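# Load aluminum blank into vise, sort parts and blanks

## Task

Set a single plain gray aluminum blank on the two loose low bars inside the open vise, leaving both bars standing. Its long side must rest firmly against the fixed jaw (the end block without hoses) and its short end against the work stop (the short rod between the jaws). Every finished part must lie flat in the black outfeed tray with its pocket facing up. Every other blank, aluminum or brass, must finish entirely on the infeed plate (the plate with short pins), with none stacked on another and none sitting on a pin. Each blank must keep the orientation the blanks had on the plate at the start, or be exactly flipped over.

## Robot and tools

Robot: two Franka FR3 arms, left_arm and right_arm, each with a Robotiq 140 two-finger gripper and a wrist camera. The left gripper's fingers can hinge. A part pinched in the outer quarter of each pad is gripped normally. A part held deeper toward the palm may be held loosely, slip, or be squeezed too hard. Pushing fingertips straight into a surface folds them easily unless the gripper is fully shut, which spoils the next grasp. The right gripper's fingers are rigid.

Frames: the scene frame has its origin at table height, midway between the nominal bases. +z is up, +x points out over the table, and left_arm is on the +y side. Calibrated bases: left_arm at (+0.008, +0.343, +0.030) m, right_arm at (+0.048, -0.439, +0.030) m, both nearly unrotated. end_effector_position (m) and end_effector_quat_wxyz are given in that arm's own base frame. The point is midway between closed pads; the gripper's +z runs along the fingers and y is the opening direction. Fixed cameras and the table use the scene frame. Reported hand poses may be a few cm off.

Row format (used by execute_actions and move): 20 numbers, each in [-1, 1], always for both arms. Left_arm first: 7 joint values, then gripper position, force_limit, speed. Right_arm's 10 follow in the same order. Joint order in rows and result lists: elbow, waist, upper arm roll, shoulder, wrist pitch, forearm roll, wrist roll. Joint values are offsets, scaled so 1.0 equals 1.427 rad for elbow, waist, upper arm roll and shoulder, 3.044 rad for forearm roll, 2.596 for wrist pitch, and 3.91 for wrist roll. They are measured from the Joint targets in effect when the action or call begins, not from the previous row, so sending the same offset twice moves further. Zeros for an arm re-command its current Joint targets. Gripper numbers are absolute commands, not offsets. To keep a gripper unchanged, resend its last three numbers, because 0 is a real command.

Joint ranges (rad): waist ±2.901, shoulder ±1.836, upper arm roll ±2.901, elbow -3.077 to -0.117, forearm roll ±2.876, wrist pitch 0.440 to 4.622, wrist roll ±3.051. Asking for more than 0.018 rad past an end rejects the action for both arms. Commanding within 0.05 rad of an end, or nearer the end under load, can trip a torque fault.

Gripper: position +1 means fully open (140 mm). About -0.8 means the pads touch. -1 closes until blocked. force_limit sets squeeze at slow close: about 14 N at -1, 40 N at 0, 58 N at +1. Faster closes squeeze harder. Gripper speed is about 30 mm/s at -1, 140 at 0, and 250 at +1. After closing, check object_status: 0 moving, 1 blocked while opening, 2 blocked while closing (a grasp), 3 reached the target or pads met. The status can lag the contact by up to 1.7 s. To grip harder, raise force_limit and nudge position, for example -1 to -0.98. To grip softer, open and close slowly. position_measured is in counts: 3 is open, 75 about 100 mm, 139 about 60 mm, 200 about 20 mm, 230 pads touching.

Tools:
- execute_actions(actions, cameras): actions is a list of actions. Each action is a list of 1 to 15 rows, each row lasting 1/30 s. A short action repeats its last row to fill 15 steps. An empty list just reports the state.
- move(target, speed, blend, blocking, cameras): target is one row or a list of up to 15 rows. Every row's offsets count from the Joint targets at call time. The joints interpolate together, so the hand curves. It does not avoid obstacles or the other arm, and the whole move is capped at 10 s. speed is the peak rad/s of the joint with the longest travel (0.01 to 2, default 0.5), given once or per target. blend (rad) rounds intermediate corners. blocking=false returns after about 0.5 s while the move continues. Gripper numbers of later targets apply after the arms settle there. The result adds a move: line, such as done, off_target, moving, held or fault, plus the farthest-off joints.
- wait(seconds 0 to 10): holds the last commands. stop: brakes a running move, and the fingers keep moving.
- zoom_image(camera, region [x0,y0,x1,y1] px, at most 504x504): use cam_high, cam_left_wrist or cam_right_wrist. Images are 896x504. Calibration K/T values are supplied.
- clear_fault(arm): clears a reported torque or force fault.
- read_manual(section): licence text only.
- finished_scene(scene): ends the current scene for good.

Motion limits: each step, a joint's target may lead its measured angle only by a fixed amount (0.248 rad for the large joints, 0.677 forearm roll, 0.715 wrist pitch, 1.54 wrist roll). If targets would move the hand more than 70 mm from where it is, they are scaled back. Large offsets therefore may need several actions.

Result lines: Joint positions, velocities ("within noise" means still), and Joint targets (the base for the next offsets). Joint torques and External joint torques are noisy; a push toward larger angles lowers the external value. Flange force is along the gripper axes, with held weight included. Tool commands, step readings, "joint sent to its limit", "joint command not followed" (the clearance check altered targets), and MOTOR HOT also appear.

Faults: contact torque at the limit (35, 35, 32, 30, 12, 12, 12 N m for waist, shoulder, upper arm roll, elbow, forearm roll, wrist pitch, wrist roll) halts the arm. So does 40 N of external force, including held weight, or joint overspeed. Use clear_fault afterward, and if a gripped object pins the arm, release it first. An overheated motor brakes the arm for 30 to 60 s or more; avoid long stretched holds and pushing into unreachable poses. To end a push, command targets back past the measured positions.

Avoid: dropping parts, releasing moving parts, slamming, hard presses, squeezing hard on a part still resting on something, big twists or fast swings with a load, and arm-to-arm contact. Never let anything fall off or stay off the table. Loose items may occasionally be nudged or tugged by outside disturbances.

Each tool is called after ">>>" in YAML: its name, and indented under it one key for each argument.

## Session

>>> execute_actions:
  actions: []

Scene clock: 0.00 s.
left_arm: end_effector_position=(+0.1773, -0.2225, +0.2984) position_measured=3 object_status=3 end_effector_quat_wxyz=(-0.304, -0.357, +0.865, -0.182) | right_arm: end_effector_position=(+0.4602, +0.5841, +0.3235) position_measured=3 object_status=3 end_effector_quat_wxyz=(-0.361, +0.915, -0.176, -0.039)
Joint names: [elbow, waist, upper arm roll, shoulder, wrist pitch, forearm roll, wrist roll]
Joint positions: left_arm=[-2.711 -0.571 0.324 -0.837 1.675 -0.458 0.514] | right_arm=[-1.901 0.775 0.008 0.132 2.481 0.795 -0.941]
Joint velocities: within noise
Joint torques (N m): no reading
External joint torques (N m): no reading
Flange force (N): no reading
Joint targets: left_arm=[-2.711 -0.571 0.324 -0.837 1.675 -0.458 0.514] | right_arm=[-1.901 0.775 0.008 0.132 2.481 0.795 -0.941]
Tool commands: left_gripper/position=+1.0 left_gripper/force_limit=+1.0 left_gripper/speed=+1.0 right_gripper/position=+1.0 right_gripper/force_limit=+1.0 right_gripper/speed=+1.0

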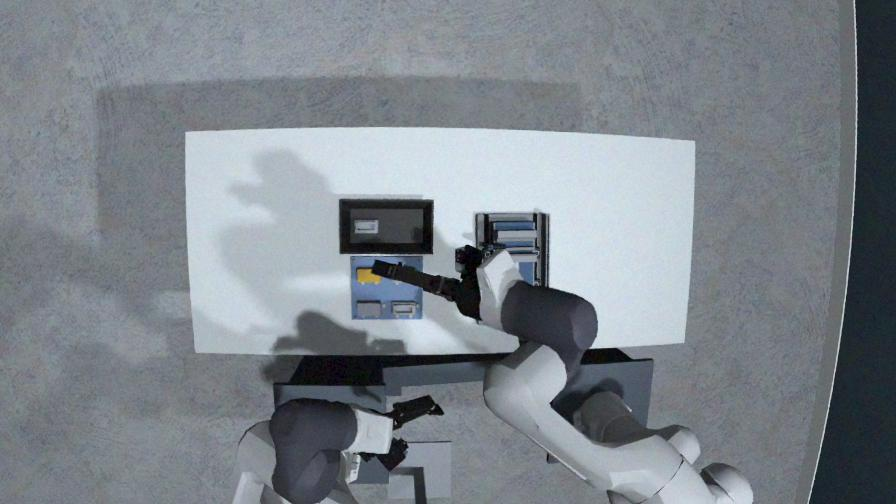

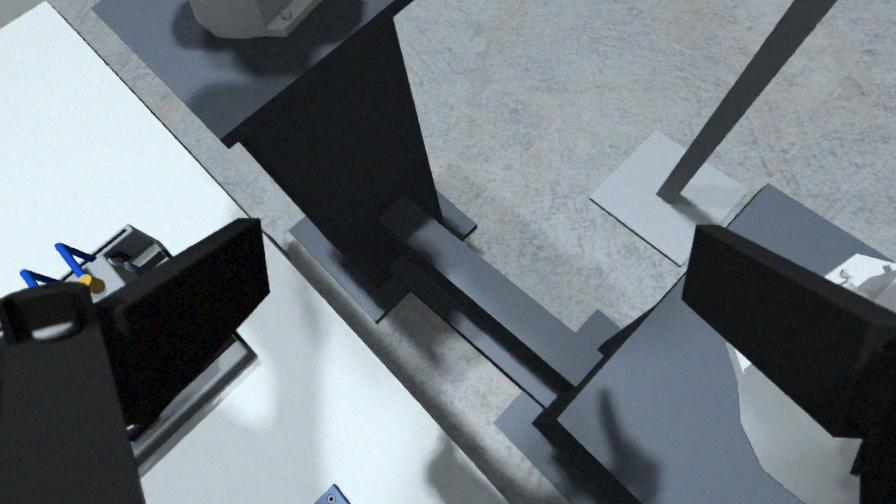

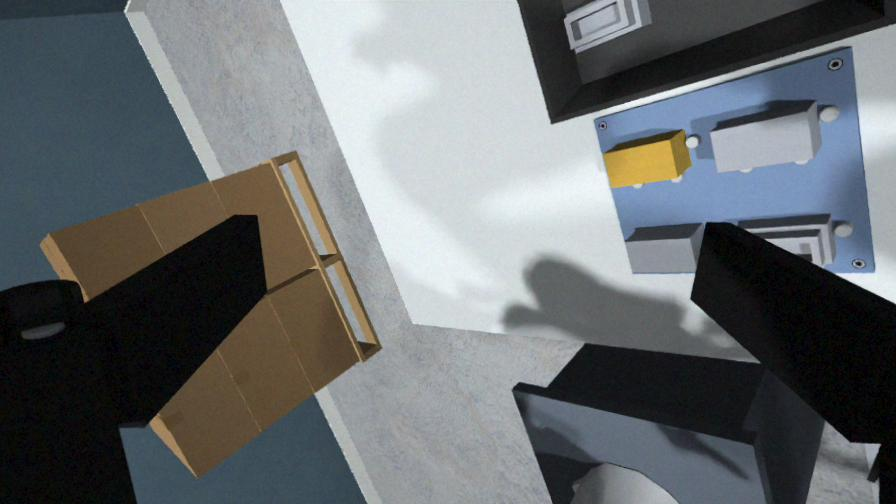

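>>> zoom_image:
  camera: "cam_high"
  region: [330, 185, 450, 330]

>>> zoom_image:
  camera: "cam_high"
  region: [450, 190, 580, 320]

>>> zoom_image:
  camera: "cam_right_wrist"
  region: [500, 0, 896, 300]

>>> zoom_image:
  camera: "cam_left_wrist"
  region: [0, 180, 400, 504]

Scaled by 3.476 from the camera's 896x504 image, which has a finer 1280x720 frame.

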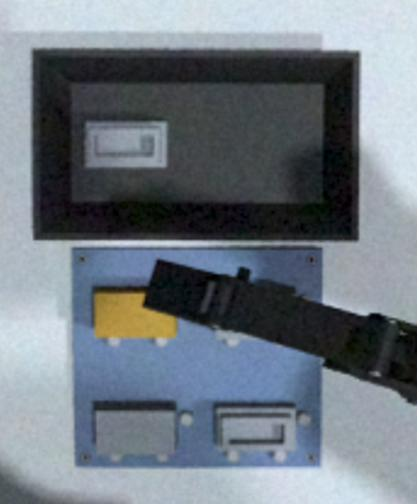

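Scaled by 3.877 from the camera's 896x504 image, which has a finer 1280x720 frame.

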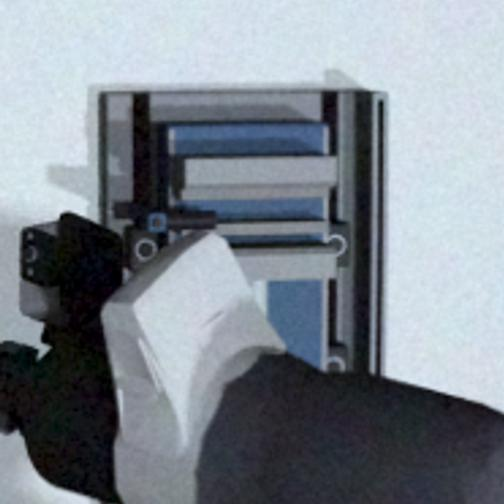

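Scaled by 1.273 from the camera's 896x504 image, which has a finer 1280x720 frame.

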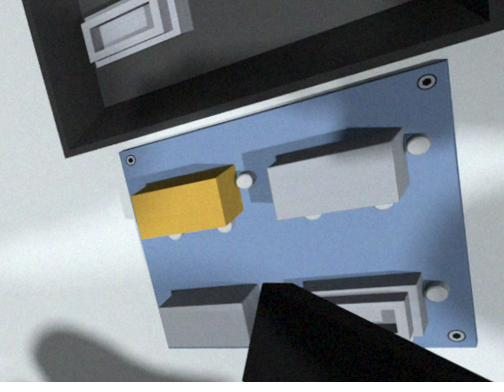

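Scaled by 1.260 from the camera's 896x504 image, which has a finer 1280x720 frame.

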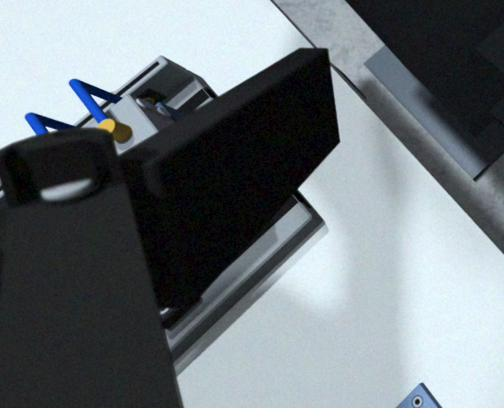

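>>> move:
  target: [0,0,0,0,0,0,0,1,1,1,0,-0.771,0,0,0,0,0,1,1,1]
  speed: 1.0
  cameras: ["cam_high","cam_left_wrist"]

Scene clock: 61.43 s.
left_arm: end_effector_position=(+0.1773, -0.2225, +0.2984) position_measured=3 object_status=3 end_effector_quat_wxyz=(-0.304, -0.357, +0.865, -0.182) | right_arm: end_effector_position=(+0.7290, -0.1469, +0.3236) position_measured=3 object_status=3 end_effector_quat_wxyz=(-0.328, +0.687, -0.629, +0.157)
Joint names: [elbow, waist, upper arm roll, shoulder, wrist pitch, forearm roll, wrist roll]
Joint positions: left_arm=[-2.711 -0.571 0.324 -0.837 1.675 -0.458 0.514] | right_arm=[-1.901 -0.326 0.006 0.132 2.482 0.795 -0.941]
Joint velocities: within noise
Joint torques (N m): left_arm=[23.48 0.6 -3.81 -3.28 1.39 -0.68 -0.04] | right_arm=[27.11 -0.34 0.97 -37.32 2.49 0.16 -0.15]
External joint torques (N m): left_arm=[0.26 0.59 1.01 -0.34 0.12 0.15 -0.05] | right_arm=[1.47 -0.18 1.06 0.68 -0.05 0.01 -0.08]
Flange force (N): left_arm=[-1.4 1.8 -1.7] | right_arm=[3.4 -5.9 3.2]
Joint targets: left_arm=[-2.711 -0.571 0.324 -0.837 1.675 -0.458 0.514] | right_arm=[-1.901 -0.325 0.008 0.132 2.481 0.795 -0.941]
move: done
camera_calibration:
cam_left_wrist: T_world_to_cam=[[-0.72617, 0.680593, -0.0973205, 0.316222], [0.662717, 0.655254, -0.362558, 0.1446], [-0.182985, -0.327775, -0.926866, 0.378953], [0, 0, 0, 1]] pos_world=[0.203144, -0.185757, 0.434439]
Images, in order (width x height): cam_high 896x504, cam_left_wrist 896x504.

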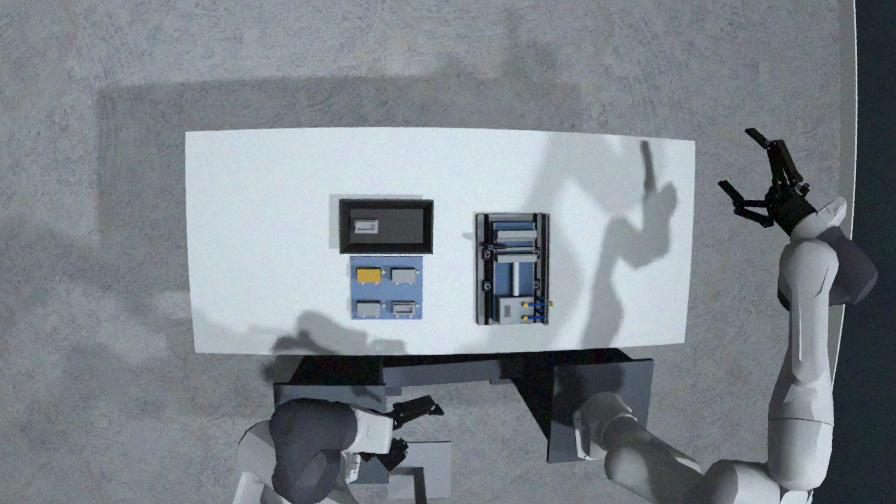

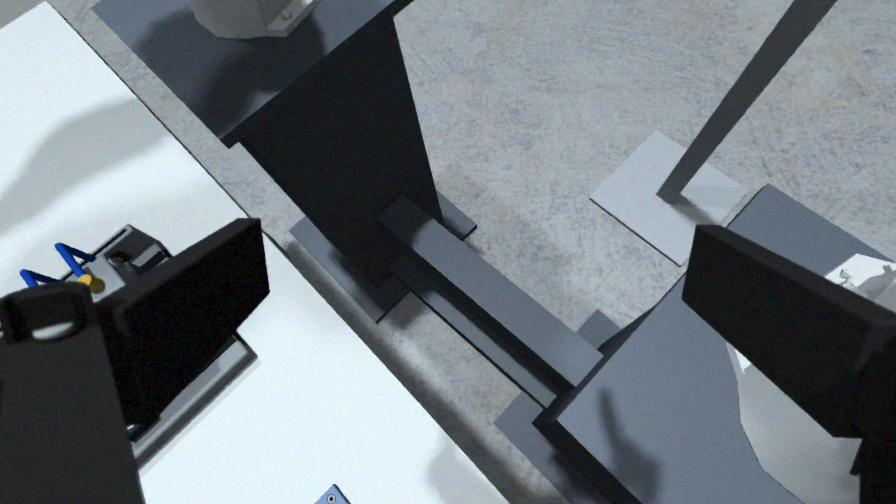

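>>> zoom_image:
  camera: "cam_high"
  region: [465, 200, 565, 335]

>>> zoom_image:
  camera: "cam_high"
  region: [335, 190, 440, 325]

Scaled by 3.733 from the camera's 896x504 image, which has a finer 1280x720 frame.

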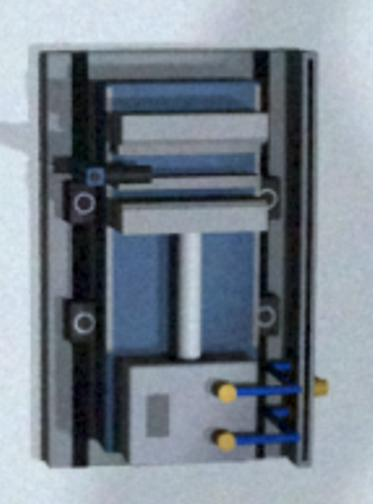

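Scaled by 3.733 from the camera's 896x504 image, which has a finer 1280x720 frame.

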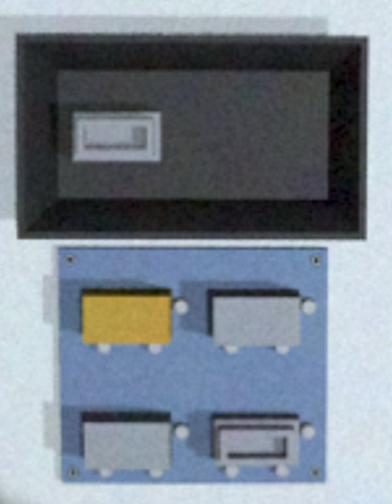

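>>> move:
  target: [0.25049,0.12011,-0.22705,0.30783,0.10817,0.15046,0.16808,1,-1,-1,-0.0987,0.615,-0.0056,-0.155,-0.2035,-0.2612,-0.0197,1,-1,-1]
  speed: 1.0

Scene clock: 102.30 s.
left_arm: end_effector_position=(+0.3933, -0.1673, +0.2701) position_measured=3 object_status=3 end_effector_quat_wxyz=(-0.002, -0.003, +1.000, -0.002) | right_arm: end_effector_position=(+0.4513, +0.2801, +0.2708) position_measured=3 object_status=3 end_effector_quat_wxyz=(-0.003, +1.000, -0.002, +0.002)
Joint names: [elbow, waist, upper arm roll, shoulder, wrist pitch, forearm roll, wrist roll]
Joint positions: left_arm=[-2.355 -0.401 0.001 -0.4 1.953 -0.004 1.167] | right_arm=[-2.04 0.553 0.001 -0.088 1.957 0.003 -1.014]
Joint velocities: left_arm=[0.001 -0.001 0 -0.001 0.001 0.001 0.005] | right_arm=[within noise]
Joint torques (N m): left_arm=[24.92 0.94 0.24 -17.78 2.78 1.13 0.13] | right_arm=[26.02 -0.37 0.32 -29.56 2.37 0.4 -0.33]
External joint torques (N m): left_arm=[0.45 0.95 0.6 0.4 0.33 0.41 0.13] | right_arm=[1.11 -0.35 0.43 0.13 -0.31 -0.36 -0.33]
Flange force (N): left_arm=[-3.2 0.8 0.1] | right_arm=[3.9 -1.9 -2.9]
Joint targets: left_arm=[-2.353 -0.399 0.000 -0.398 1.956 0.000 1.172] | right_arm=[-2.042 0.552 0.000 -0.090 1.953 0.000 -1.018]
move: done
camera_calibration:
cam_left_wrist: T_world_to_cam=[[-0.00519516, 0.999984, -0.00217438, 0.176925], [0.94199, 0.00562358, 0.335595, -0.452054], [0.335602, -0.000304774, -0.942004, 0.2653], [0, 0, 0, 1]] pos_world=[0.337714, -0.174299, 0.402005]
cam_right_wrist: T_world_to_cam=[[0.013398, -0.999833, -0.0124661, 0.286797], [-0.938998, -0.0168657, 0.343508, 0.3396], [-0.34366, 0.00710334, -0.939067, 0.542945], [0, 0, 0, 1]] pos_world=[0.50163, 0.288619, 0.396782]

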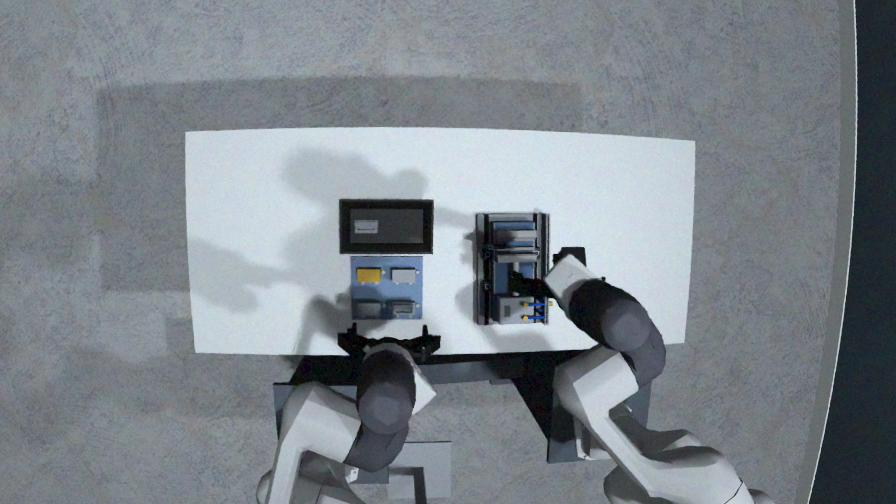

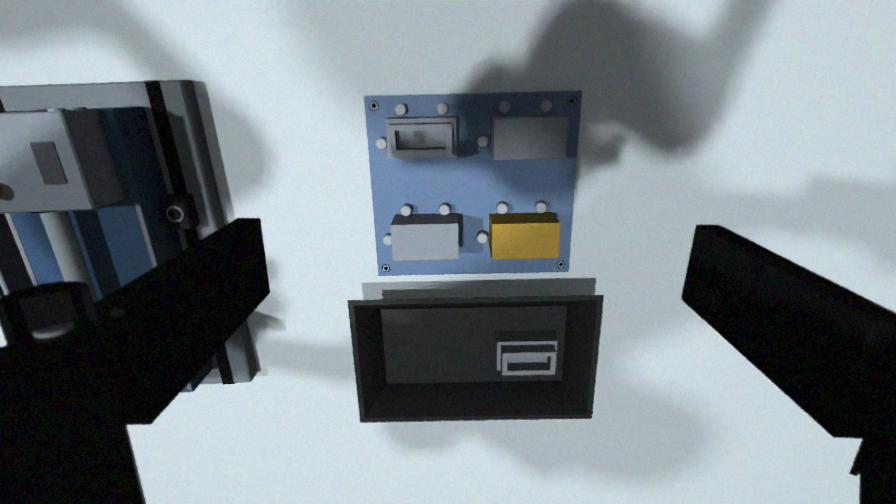

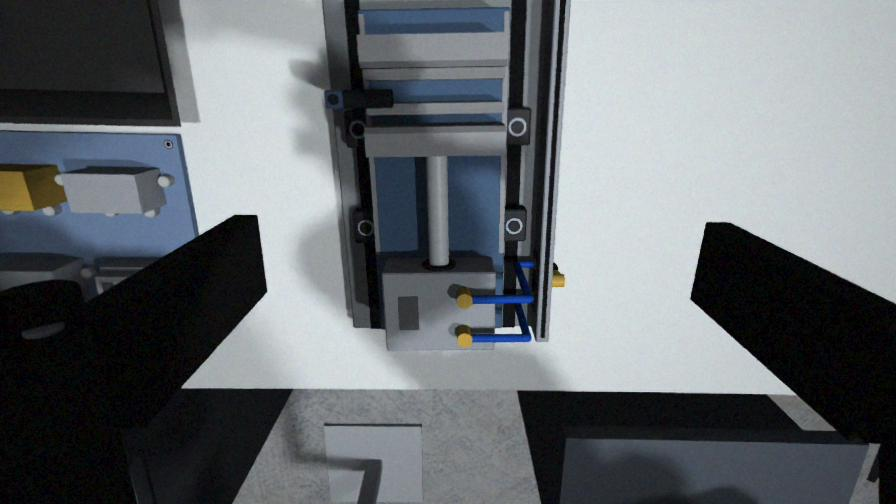

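>>> zoom_image:
  camera: "cam_left_wrist"
  region: [350, 80, 610, 280]

>>> zoom_image:
  camera: "cam_left_wrist"
  region: [340, 280, 620, 430]

>>> zoom_image:
  camera: "cam_right_wrist"
  region: [300, 0, 600, 260]

>>> zoom_image:
  camera: "cam_right_wrist"
  region: [0, 100, 220, 330]

Scaled by 1.938 from the camera's 896x504 image, which has a finer 1280x720 frame.

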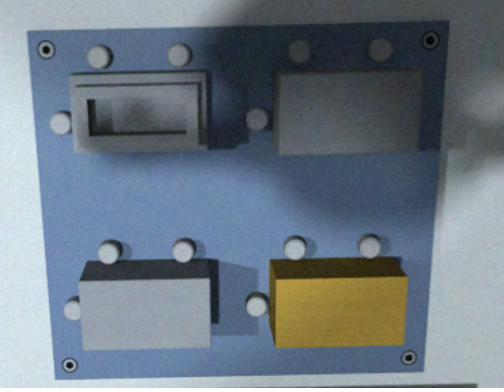

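Scaled by 1.800 from the camera's 896x504 image, which has a finer 1280x720 frame.

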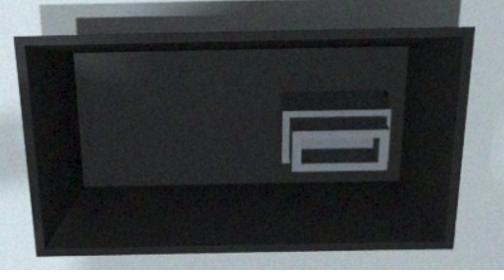

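Scaled by 1.680 from the camera's 896x504 image, which has a finer 1280x720 frame.

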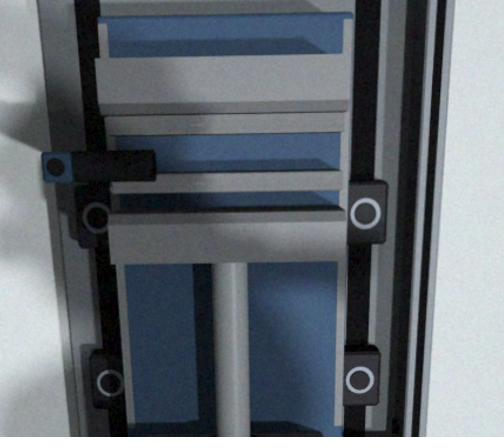

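Scaled by 2.191 from the camera's 896x504 image, which has a finer 1280x720 frame.

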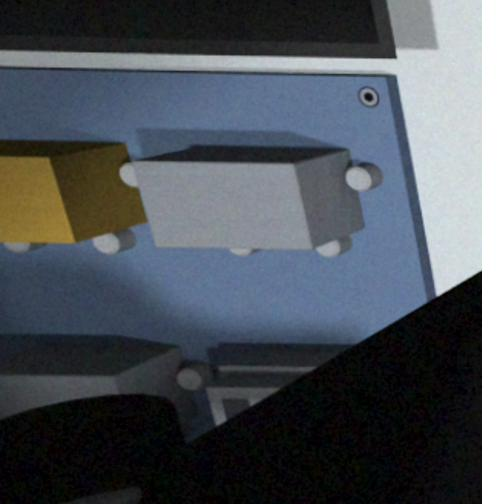

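>>> move:
  target: [-0.12259,0,0,0.07183,0.10648,0,0,1,-1,-1,-0.1289,0,0,0.08213,0.11562,0,0,1,-1,-1]
  speed: 0.8

>>> zoom_image:
  camera: "cam_right_wrist"
  region: [280, 0, 640, 250]

>>> zoom_image:
  camera: "cam_left_wrist"
  region: [320, 60, 640, 330]

Scene clock: 156.30 s.
left_arm: end_effector_position=(+0.3939, -0.1673, +0.1702) position_measured=3 object_status=3 end_effector_quat_wxyz=(-0.002, -0.002, +1.000, -0.001) | right_arm: end_effector_position=(+0.4487, +0.2781, +0.1493) position_measured=3 object_status=3 end_effector_quat_wxyz=(+0.001, +1.000, -0.002, -0.003)
Joint names: [elbow, waist, upper arm roll, shoulder, wrist pitch, forearm roll, wrist roll]
Joint positions: left_arm=[-2.527 -0.401 0.001 -0.296 2.229 -0.004 1.169] | right_arm=[-2.225 0.553 0.001 0.029 2.248 0.003 -1.015]
Joint velocities: left_arm=[0.001 0.001 0.001 0 0.003 0.001 -0.001] | right_arm=[-0.001 0.001 0 -0.001 0.004 -0.002 0]
Joint torques (N m): left_arm=[22.7 0.93 0.3 -20.36 2.68 0.95 0.09] | right_arm=[24.44 -0.3 0.52 -31.92 2.75 0.33 -0.17]
External joint torques (N m): left_arm=[-0.22 0.87 0.49 -0.02 0.24 0.34 0.09] | right_arm=[1.43 -0.18 0.61 -0.07 0.13 -0.3 -0.17]
Flange force (N): left_arm=[-0.1 2.0 1.0] | right_arm=[4.0 -2.6 -1.3]
Joint targets: left_arm=[-2.528 -0.399 0.000 -0.296 2.232 0.000 1.172] | right_arm=[-2.225 0.552 0.000 0.028 2.253 0.000 -1.018]
move: done
camera_calibration:
cam_left_wrist: T_world_to_cam=[[-0.00395405, 0.999992, -0.00111738, 0.175994], [0.94206, 0.00409978, 0.335419, -0.419354], [0.33542, 0.000273626, -0.942068, 0.171137], [0, 0, 0, 1]] pos_world=[0.33835, -0.17432, 0.302079]
cam_right_wrist: T_world_to_cam=[[0.0132586, -0.999891, -0.00653851, 0.282559], [-0.935911, -0.0147116, 0.351929, 0.375565], [-0.351987, 0.00145336, -0.936004, 0.432765], [0, 0, 0, 1]] pos_world=[0.500077, 0.287424, 0.274745]

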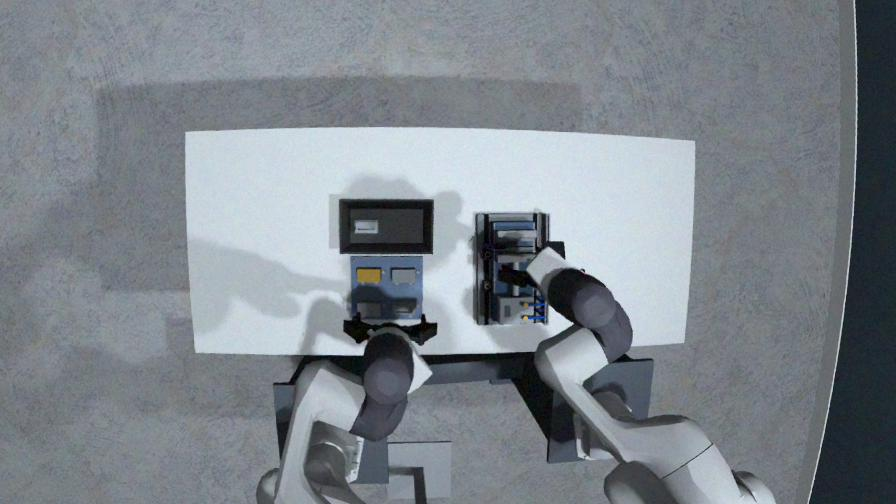

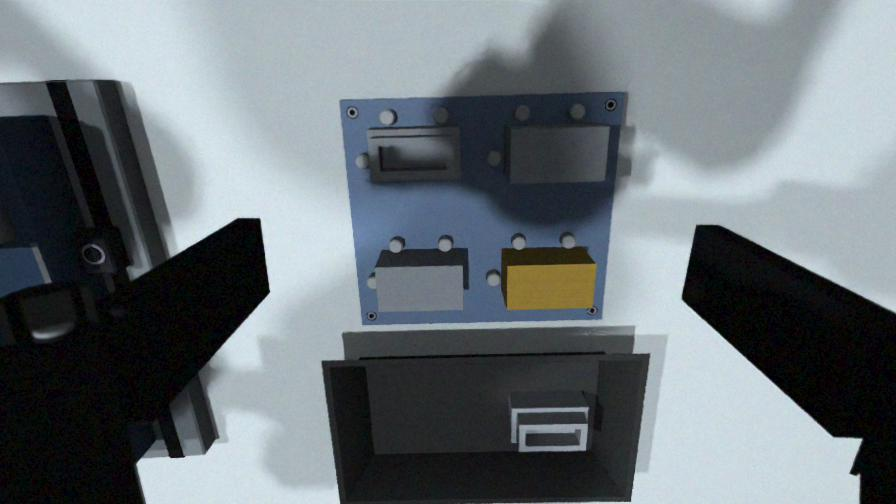

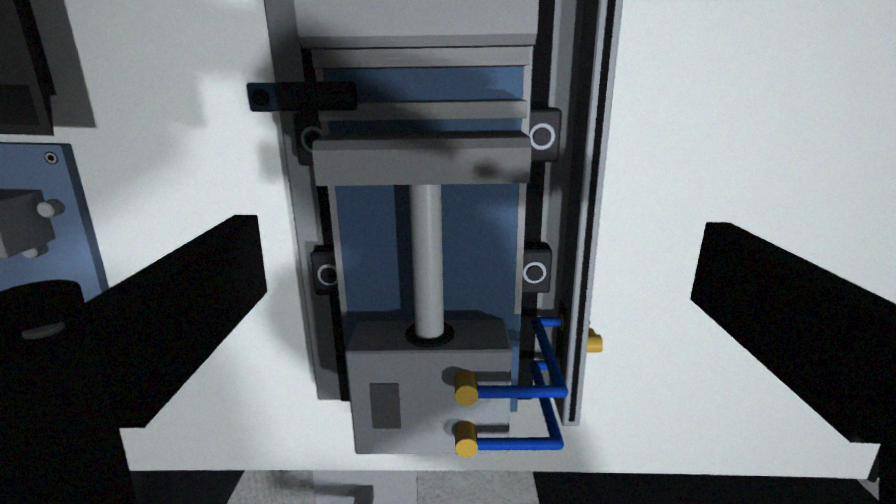

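Scaled by 1.400 from the camera's 896x504 image, which has a finer 1280x720 frame.

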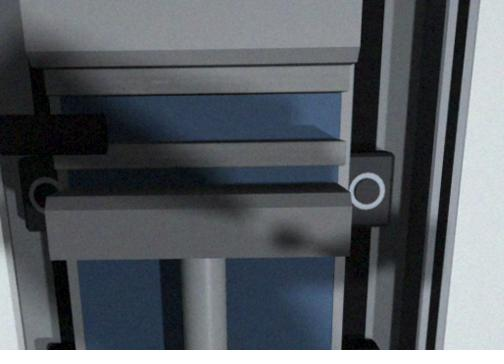

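Scaled by 1.575 from the camera's 896x504 image, which has a finer 1280x720 frame.

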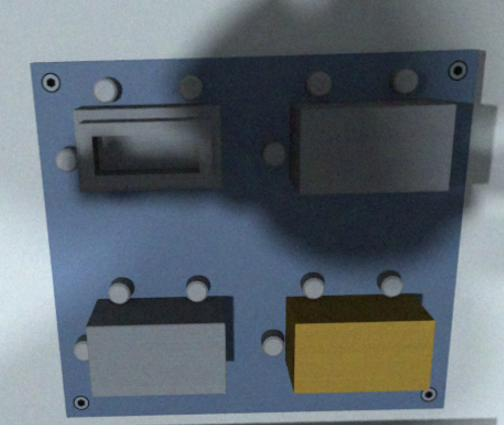

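>>> zoom_image:
  camera: "cam_right_wrist"
  region: [240, 20, 420, 200]

>>> zoom_image:
  camera: "cam_right_wrist"
  region: [400, 20, 580, 200]

Scaled by 2.800 from the camera's 896x504 image, which has a finer 1280x720 frame.

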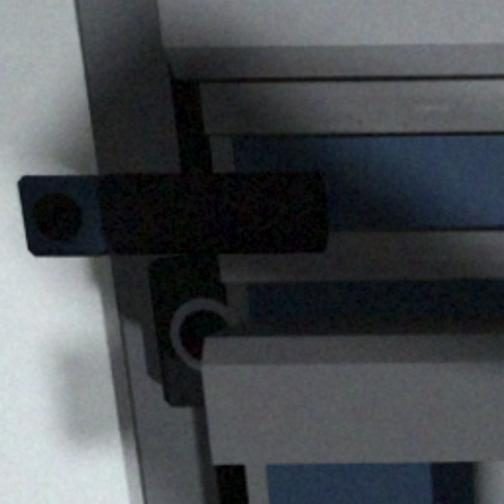

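Scaled by 2.800 from the camera's 896x504 image, which has a finer 1280x720 frame.

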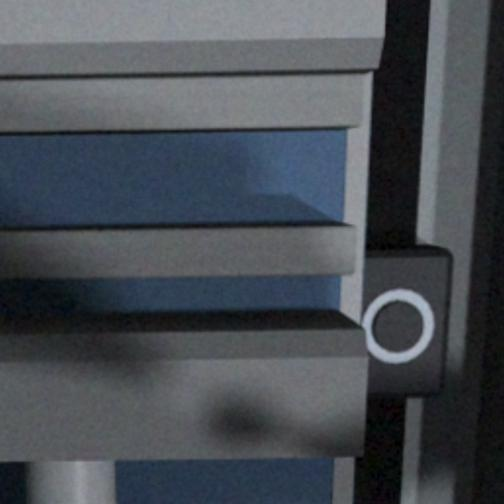

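>>> move:
  target: [-0.06305,-0.21149,0,0.15222,0.32002,0,0.102,1,-1,-1,0.12824,-0.28171,0,-0.08269,-0.11556,0,0,1,-1,-1]
  speed: 0.8
  cameras: ["cam_high","cam_left_wrist"]

>>> zoom_image:
  camera: "cam_left_wrist"
  region: [250, 100, 700, 400]

Scene clock: 253.87 s.
left_arm: end_effector_position=(+0.4425, -0.3726, +0.1536) position_measured=3 object_status=3 end_effector_quat_wxyz=(+0.243, +0.327, +0.909, -0.090) | right_arm: end_effector_position=(+0.5240, +0.0797, +0.2704) position_measured=3 object_status=3 end_effector_quat_wxyz=(-0.002, +0.979, -0.202, +0.002)
Joint names: [elbow, waist, upper arm roll, shoulder, wrist pitch, forearm roll, wrist roll]
Joint positions: left_arm=[-2.617 -0.699 -0.001 -0.08 3.06 -0.003 1.565] | right_arm=[-2.044 0.152 -0.002 -0.091 1.957 0.003 -1.015]
Joint velocities: left_arm=[0.001 0 0 0.001 0 0 0.007] | right_arm=[within noise]
Joint torques (N m): left_arm=[20.15 0.19 0.75 -24.84 3.76 0.71 0.14] | right_arm=[26.47 -0.67 1.06 -28.96 2.38 0.5 -0.22]
External joint torques (N m): left_arm=[-0.25 0.18 0.8 0.57 0.38 0.25 0.15] | right_arm=[1.55 -0.68 1.13 0.71 -0.3 -0.26 -0.22]
Flange force (N): left_arm=[0.0 0.0 0.0] | right_arm=[6.4 -4.1 -3.4]
Joint targets: left_arm=[-2.618 -0.701 0.000 -0.079 3.063 0.000 1.571] | right_arm=[-2.042 0.150 0.000 -0.090 1.953 0.000 -1.018]
move: done
camera_calibration:
cam_left_wrist: T_world_to_cam=[[0.638843, 0.76933, -0.00329592, 0.0114476], [0.498466, -0.410649, 0.763478, -0.482804], [0.586014, -0.489386, -0.645825, -0.199523], [0, 0, 0, 1]] pos_world=[0.350271, -0.304714, 0.239791]
Images, in order (width x height): cam_high 896x504, cam_left_wrist 896x504.

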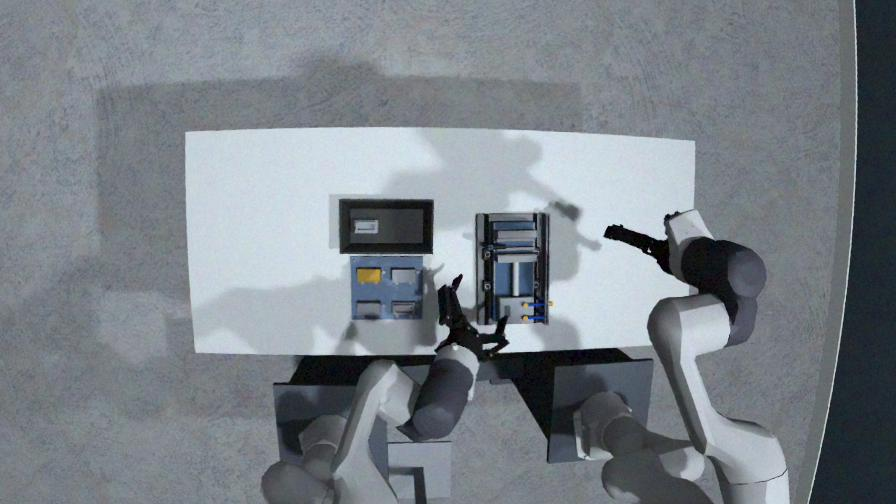

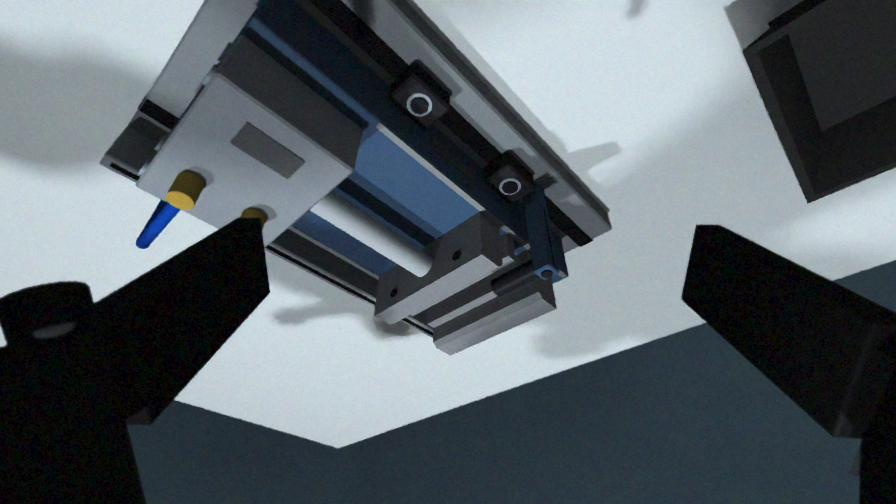

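Scaled by 1.120 from the camera's 896x504 image, which has a finer 1280x720 frame.

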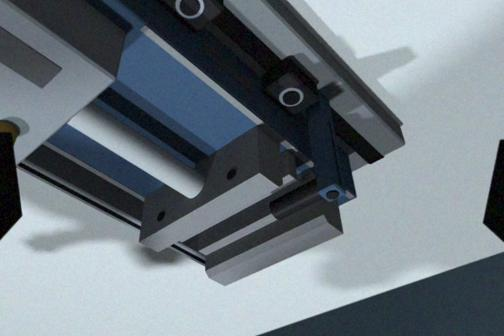

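>>> zoom_image:
  camera: "cam_left_wrist"
  region: [360, 160, 620, 370]

Scaled by 1.938 from the camera's 896x504 image, which has a finer 1280x720 frame.

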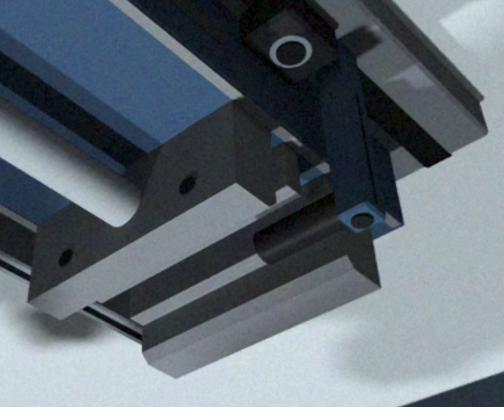

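>>> zoom_image:
  camera: "cam_left_wrist"
  region: [420, 180, 580, 270]

>>> zoom_image:
  camera: "cam_left_wrist"
  region: [420, 260, 580, 350]

Scaled by 3.150 from the camera's 896x504 image, which has a finer 1280x720 frame.

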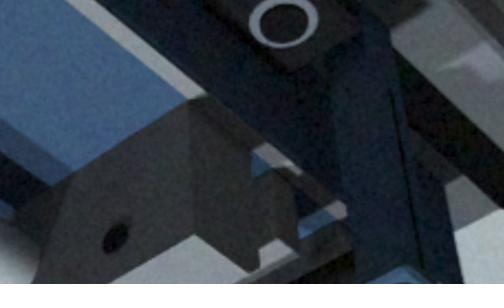

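Scaled by 3.150 from the camera's 896x504 image, which has a finer 1280x720 frame.

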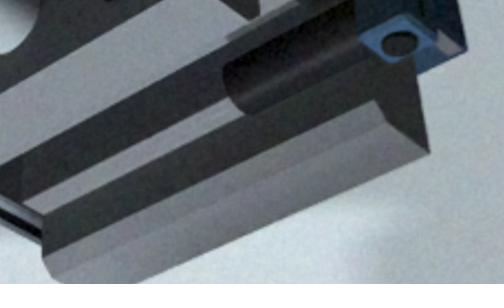

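>>> move:
  target: [-0.07135,0.30357,0,-0.12249,-0.22996,0,-0.47801,-0.8,-1,0,0,0,0,0,0,0,0,1,-1,-1]
  speed: 1.0
  cameras: ["cam_high","cam_left_wrist"]

Scene clock: 397.30 s.
left_arm: end_effector_position=(+0.3792, -0.1054, +0.0925) position_measured=229 object_status=3 end_effector_quat_wxyz=(+0.001, +0.716, -0.698, +0.001) | right_arm: end_effector_position=(+0.5238, +0.0797, +0.2704) position_measured=3 object_status=3 end_effector_quat_wxyz=(-0.002, +0.979, -0.202, +0.001)
Joint names: [elbow, waist, upper arm roll, shoulder, wrist pitch, forearm roll, wrist roll]
Joint positions: left_arm=[-2.719 -0.269 -0.001 -0.251 2.468 -0.003 -0.293] | right_arm=[-2.043 0.152 -0.002 -0.091 1.957 0.003 -1.015]
Joint velocities: left_arm=[0.001 -0.001 0 0 0 0.001 -0.005] | right_arm=[within noise]
Joint torques (N m): left_arm=[20.34 0.99 0.63 -20.02 2.52 0.68 -0.15] | right_arm=[26.3 -0.64 0.95 -28.98 2.43 0.5 -0.18]
External joint torques (N m): left_arm=[-0.13 1.03 0.88 -0.6 -0.05 0.21 -0.15] | right_arm=[1.55 -0.64 1.02 0.37 -0.23 -0.26 -0.18]
Flange force (N): left_arm=[-2.8 1.5 -1.6] | right_arm=[5.5 -3.6 -3.4]
Joint targets: left_arm=[-2.720 -0.268 0.000 -0.253 2.466 0.000 -0.299] | right_arm=[-2.042 0.150 0.000 -0.090 1.953 0.000 -1.018]
move: done
camera_calibration:
cam_left_wrist: T_world_to_cam=[[-0.999682, -0.0251863, 0.00115575, 0.383281], [-0.0233256, 0.941284, 0.33681, 0.0849292], [-0.00957087, 0.336676, -0.941572, 0.269138], [0, 0, 0, 1]] pos_world=[0.387716, -0.160901, 0.224365]
Images, in order (width x height): cam_high 896x504, cam_left_wrist 896x504.

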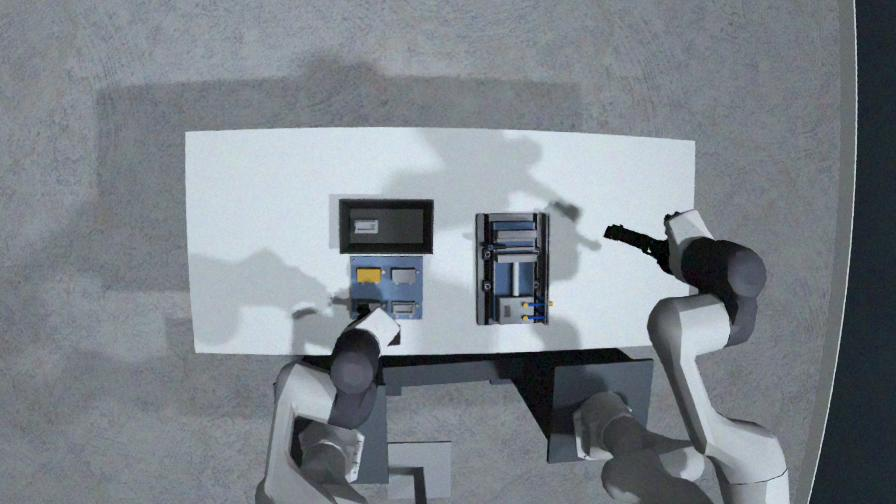

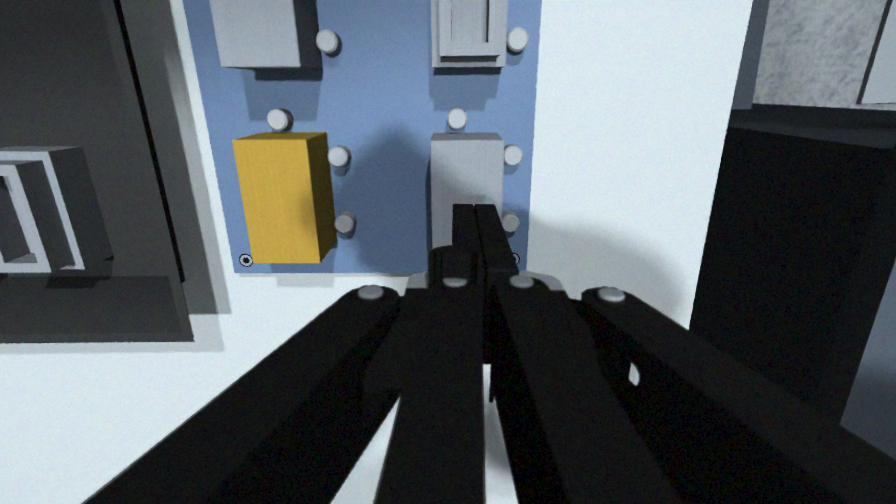

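>>> move:
  target: [-0.01787,0,0,0.08589,0.05742,0,0,-0.8,-1,0,0,0,0,0,0,0,0,1,-1,-1]
  speed: 0.15
  cameras: ["cam_left_wrist"]

Scene clock: 419.37 s.
left_arm: end_effector_position=(+0.3788, -0.1051, +0.0488) position_measured=229 object_status=3 end_effector_quat_wxyz=(+0.001, +0.717, -0.697, +0.000) | right_arm: end_effector_position=(+0.5238, +0.0797, +0.2704) position_measured=3 object_status=3 end_effector_quat_wxyz=(-0.002, +0.979, -0.202, +0.001)
Joint names: [elbow, waist, upper arm roll, shoulder, wrist pitch, forearm roll, wrist roll]
Joint positions: left_arm=[-2.745 -0.269 -0.001 -0.133 2.612 -0.003 -0.295] | right_arm=[-2.043 0.152 -0.002 -0.091 1.957 0.002 -1.015]
Joint velocities: left_arm=[0.001 -0.001 -0.001 0 0.004 0 0.001] | right_arm=[within noise]
Joint torques (N m): left_arm=[18.35 0.99 0.75 -21.14 2.99 0.59 -0.18] | right_arm=[26.34 -0.61 0.85 -29.01 2.44 0.5 -0.19]
External joint torques (N m): left_arm=[-0.11 0.96 0.83 0.48 0.4 0.21 -0.18] | right_arm=[1.49 -0.67 0.87 0.51 -0.23 -0.27 -0.19]
Flange force (N): left_arm=[-1.7 -1.4 2.8] | right_arm=[5.7 -3.5 -3.2]
Joint targets: left_arm=[-2.745 -0.268 0.000 -0.131 2.615 0.000 -0.299] | right_arm=[-2.042 0.150 0.000 -0.090 1.953 0.000 -1.018]
move: done
camera_calibration:
cam_left_wrist: T_world_to_cam=[[-0.999622, -0.0274226, 0.00171315, 0.382663], [-0.0252382, 0.941068, 0.337276, 0.100076], [-0.0108612, 0.337105, -0.941404, 0.228424], [0, 0, 0, 1]] pos_world=[0.387525, -0.160687, 0.180631]
Images, in order (width x height): cam_left_wrist 896x504.

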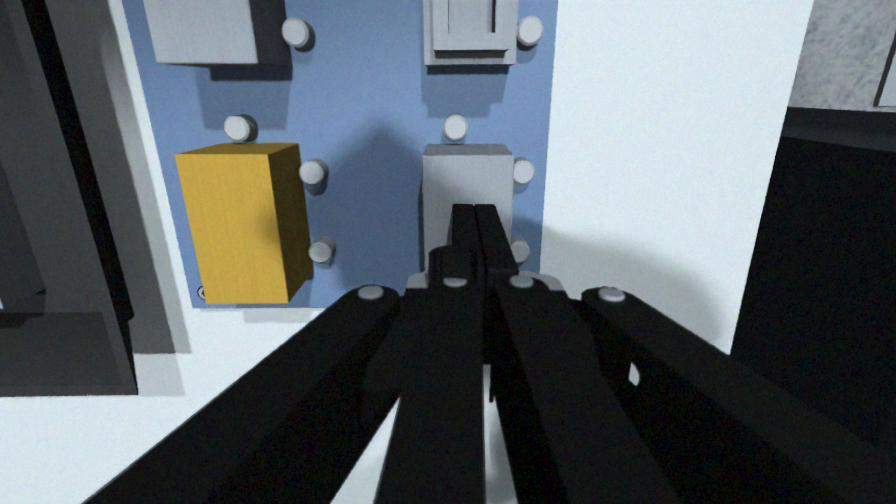

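>>> execute_actions:
  actions: []
  cameras: ["cam_left_wrist"]

Scene clock: 436.63 s.
left_arm: end_effector_position=(+0.3790, -0.1052, +0.0489) position_measured=229 object_status=3 end_effector_quat_wxyz=(+0.001, +0.717, -0.697, +0.001) | right_arm: end_effector_position=(+0.5238, +0.0797, +0.2705) position_measured=3 object_status=3 end_effector_quat_wxyz=(-0.002, +0.979, -0.202, +0.001)
Joint names: [elbow, waist, upper arm roll, shoulder, wrist pitch, forearm roll, wrist roll]
Joint positions: left_arm=[-2.745 -0.269 -0.001 -0.132 2.613 -0.003 -0.295] | right_arm=[-2.043 0.152 -0.002 -0.091 1.957 0.002 -1.015]
Joint velocities: within noise
Joint torques (N m): left_arm=[18.41 0.91 0.71 -21.18 2.89 0.6 -0.17] | right_arm=[26.29 -0.68 0.9 -28.94 2.44 0.52 -0.22]
External joint torques (N m): left_arm=[-0.11 0.84 0.75 0.48 0.29 0.22 -0.17] | right_arm=[1.46 -0.62 1.05 0.5 -0.23 -0.24 -0.22]
Flange force (N): left_arm=[-1.4 -1.3 2.4] | right_arm=[5.6 -3.6 -3.2]
Joint targets: left_arm=[-2.745 -0.268 0.000 -0.131 2.615 0.000 -0.299] | right_arm=[-2.042 0.150 0.000 -0.090 1.953 0.000 -1.018]
Tool commands: left_gripper/position=-0.8 left_gripper/force_limit=-1.0 left_gripper/speed=+0.0 right_gripper/position=+1.0 right_gripper/force_limit=-1.0 right_gripper/speed=-1.0
camera_calibration:
cam_left_wrist: T_world_to_cam=[[-0.999622, -0.0274694, 0.0008658, 0.38295], [-0.0255705, 0.941145, 0.337036, 0.10028], [-0.010073, 0.336886, -0.941491, 0.228151], [0, 0, 0, 1]] pos_world=[0.387668, -0.16072, 0.180673]
Images, in order (width x height): cam_left_wrist 896x504.

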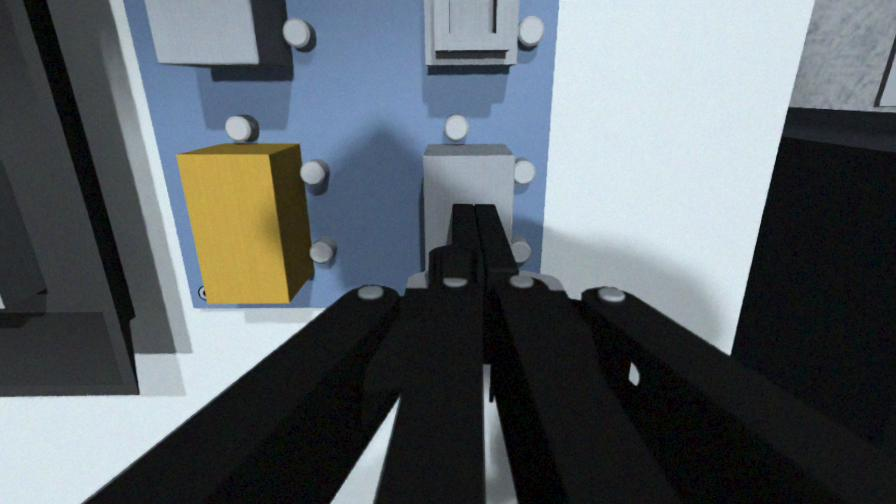

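>>> execute_actions:
  actions:
    - [[-0.00036,0,0,0.00313,0.00192,0,0,-0.8,-1,0,0,0,0,0,0,0,0,1,-1,-1]]
    - [[-0.00036,0,0,0.00313,0.00192,0,0,-0.8,-1,0,0,0,0,0,0,0,0,1,-1,-1]]
    - [[-0.00036,0,0,0.00313,0.00192,0,0,-0.8,-1,0,0,0,0,0,0,0,0,1,-1,-1]]
    - [[-0.00036,0,0,0.00313,0.00192,0,0,-0.8,-1,0,0,0,0,0,0,0,0,1,-1,-1]]
  cameras: []

Scene clock: 442.77 s.
left_arm: end_effector_position=(+0.3833, -0.1062, +0.0479) position_measured=229 object_status=3 end_effector_quat_wxyz=(-0.002, +0.717, -0.697, +0.006) | right_arm: end_effector_position=(+0.5238, +0.0797, +0.2705) position_measured=3 object_status=3 end_effector_quat_wxyz=(-0.002, +0.979, -0.202, +0.001)
Joint names: [elbow, waist, upper arm roll, shoulder, wrist pitch, forearm roll, wrist roll]
Joint positions: left_arm=[-2.743 -0.269 -0.001 -0.125 2.631 -0.003 -0.296] | right_arm=[-2.043 0.152 -0.002 -0.091 1.956 0.002 -1.015]
Joint velocities: within noise
Joint torques (N m): left_arm=[15.09 0.79 0.49 -14.95 3.23 0.58 -0.22] | right_arm=[26.28 -0.6 0.81 -29.03 2.46 0.52 -0.19]
External joint torques (N m): left_arm=[-3.22 0.82 0.62 6.82 0.63 0.2 -0.22] | right_arm=[1.41 -0.63 0.85 0.54 -0.2 -0.25 -0.19]
External joint torques at the end of the 1st action: left_arm=[-0.32 0.91 0.79 1.45 0.6 0.22 -0.21] | right_arm=[1.44 -0.56 0.94 0.5 -0.2 -0.28 -0.22]
External joint torques at the end of the 2nd action: left_arm=[-1.54 0.94 0.8 3.66 0.66 0.2 -0.18] | right_arm=[1.35 -0.61 1.01 0.69 -0.22 -0.26 -0.18]
External joint torques at the end of the 3rd action: left_arm=[-2.41 0.93 0.71 5.29 0.52 0.2 -0.18] | right_arm=[1.38 -0.59 1 0.39 -0.23 -0.22 -0.23]
Flange force (N): left_arm=[0.9 -7.8 23.6] | right_arm=[5.6 -3.4 -3.0]
Flange force at the end of the 1st action (N): left_arm=[-1.0 -3.0 6.4] | right_arm=[5.5 -3.5 -3.1]
Flange force at the end of the 2nd action (N): left_arm=[-0.5 -5.0 13.7] | right_arm=[5.7 -3.7 -2.9]
Flange force at the end of the 3rd action (N): left_arm=[0.2 -6.5 18.4] | right_arm=[5.1 -3.3 -3.1]
Joint targets: left_arm=[-2.748 -0.268 0.000 -0.113 2.635 0.000 -0.299] | right_arm=[-2.042 0.150 0.000 -0.090 1.953 0.000 -1.018]
Step readings (joint positions of left_arm | right_arm; steps 1 to 15: 1st action; 16 to 30: 2nd action; 31 to 45: 3rd action; 46 to 60: 4th action):
0: [-2.745 -0.269 -0.001 -0.132 2.613 -0.003 -0.295] | [-2.043 0.152 -0.002 -0.091 1.956 0.002 -1.015]
1: [-2.745 -0.269 -0.001 -0.132 2.613 -0.003 -0.295] | [-2.043 0.152 -0.002 -0.091 1.956 0.002 -1.015]
2: [-2.745 -0.269 -0.001 -0.131 2.614 -0.003 -0.295] | [-2.043 0.152 -0.002 -0.091 1.956 0.002 -1.015]
4: [-2.745 -0.269 -0.001 -0.130 2.615 -0.003 -0.295] | [-2.043 0.152 -0.002 -0.091 1.956 0.002 -1.015]
8: [-2.745 -0.269 -0.001 -0.130 2.616 -0.003 -0.295] | [-2.043 0.152 -0.002 -0.091 1.956 0.002 -1.015]
15: [-2.745 -0.269 -0.001 -0.130 2.616 -0.003 -0.295] | [-2.043 0.152 -0.002 -0.091 1.956 0.002 -1.015]
16: [-2.745 -0.269 -0.001 -0.129 2.616 -0.003 -0.295] | [-2.043 0.152 -0.002 -0.091 1.956 0.002 -1.015]
17: [-2.745 -0.269 -0.001 -0.129 2.617 -0.003 -0.295] | [-2.043 0.152 -0.002 -0.091 1.956 0.002 -1.015]
19: [-2.745 -0.269 -0.001 -0.129 2.618 -0.003 -0.295] | [-2.043 0.152 -0.002 -0.091 1.956 0.002 -1.015]
23: [-2.745 -0.269 -0.001 -0.129 2.620 -0.003 -0.295] | [-2.043 0.152 -0.002 -0.091 1.956 0.002 -1.015]
30: [-2.745 -0.269 -0.001 -0.128 2.621 -0.003 -0.295] | [-2.043 0.152 -0.002 -0.091 1.956 0.002 -1.015]
31: [-2.745 -0.269 -0.001 -0.128 2.621 -0.003 -0.295] | [-2.043 0.152 -0.002 -0.091 1.956 0.002 -1.015]
32: [-2.745 -0.269 -0.001 -0.128 2.622 -0.003 -0.295] | [-2.043 0.152 -0.002 -0.091 1.956 0.002 -1.015]
34: [-2.744 -0.269 -0.001 -0.127 2.623 -0.003 -0.295] | [-2.043 0.152 -0.002 -0.091 1.956 0.002 -1.015]
38: [-2.744 -0.269 -0.001 -0.127 2.625 -0.003 -0.295] | [-2.043 0.152 -0.002 -0.091 1.956 0.002 -1.015]
45: [-2.744 -0.269 -0.001 -0.127 2.626 -0.003 -0.296] | [-2.043 0.152 -0.002 -0.091 1.956 0.002 -1.015]
46: [-2.744 -0.269 -0.001 -0.126 2.627 -0.003 -0.296] | [-2.043 0.152 -0.002 -0.091 1.956 0.002 -1.015]
47: [-2.744 -0.269 -0.001 -0.126 2.627 -0.003 -0.296] | [-2.043 0.152 -0.002 -0.091 1.956 0.002 -1.015]
49: [-2.743 -0.269 -0.001 -0.125 2.629 -0.003 -0.296] | [-2.043 0.152 -0.002 -0.091 1.956 0.002 -1.015]
53: [-2.743 -0.269 -0.001 -0.125 2.630 -0.003 -0.296] | [-2.043 0.152 -0.002 -0.091 1.956 0.002 -1.015]
60: [-2.743 -0.269 -0.001 -0.125 2.631 -0.003 -0.296] | [-2.043 0.152 -0.002 -0.091 1.956 0.002 -1.015]
No camera images: "cameras" was empty.


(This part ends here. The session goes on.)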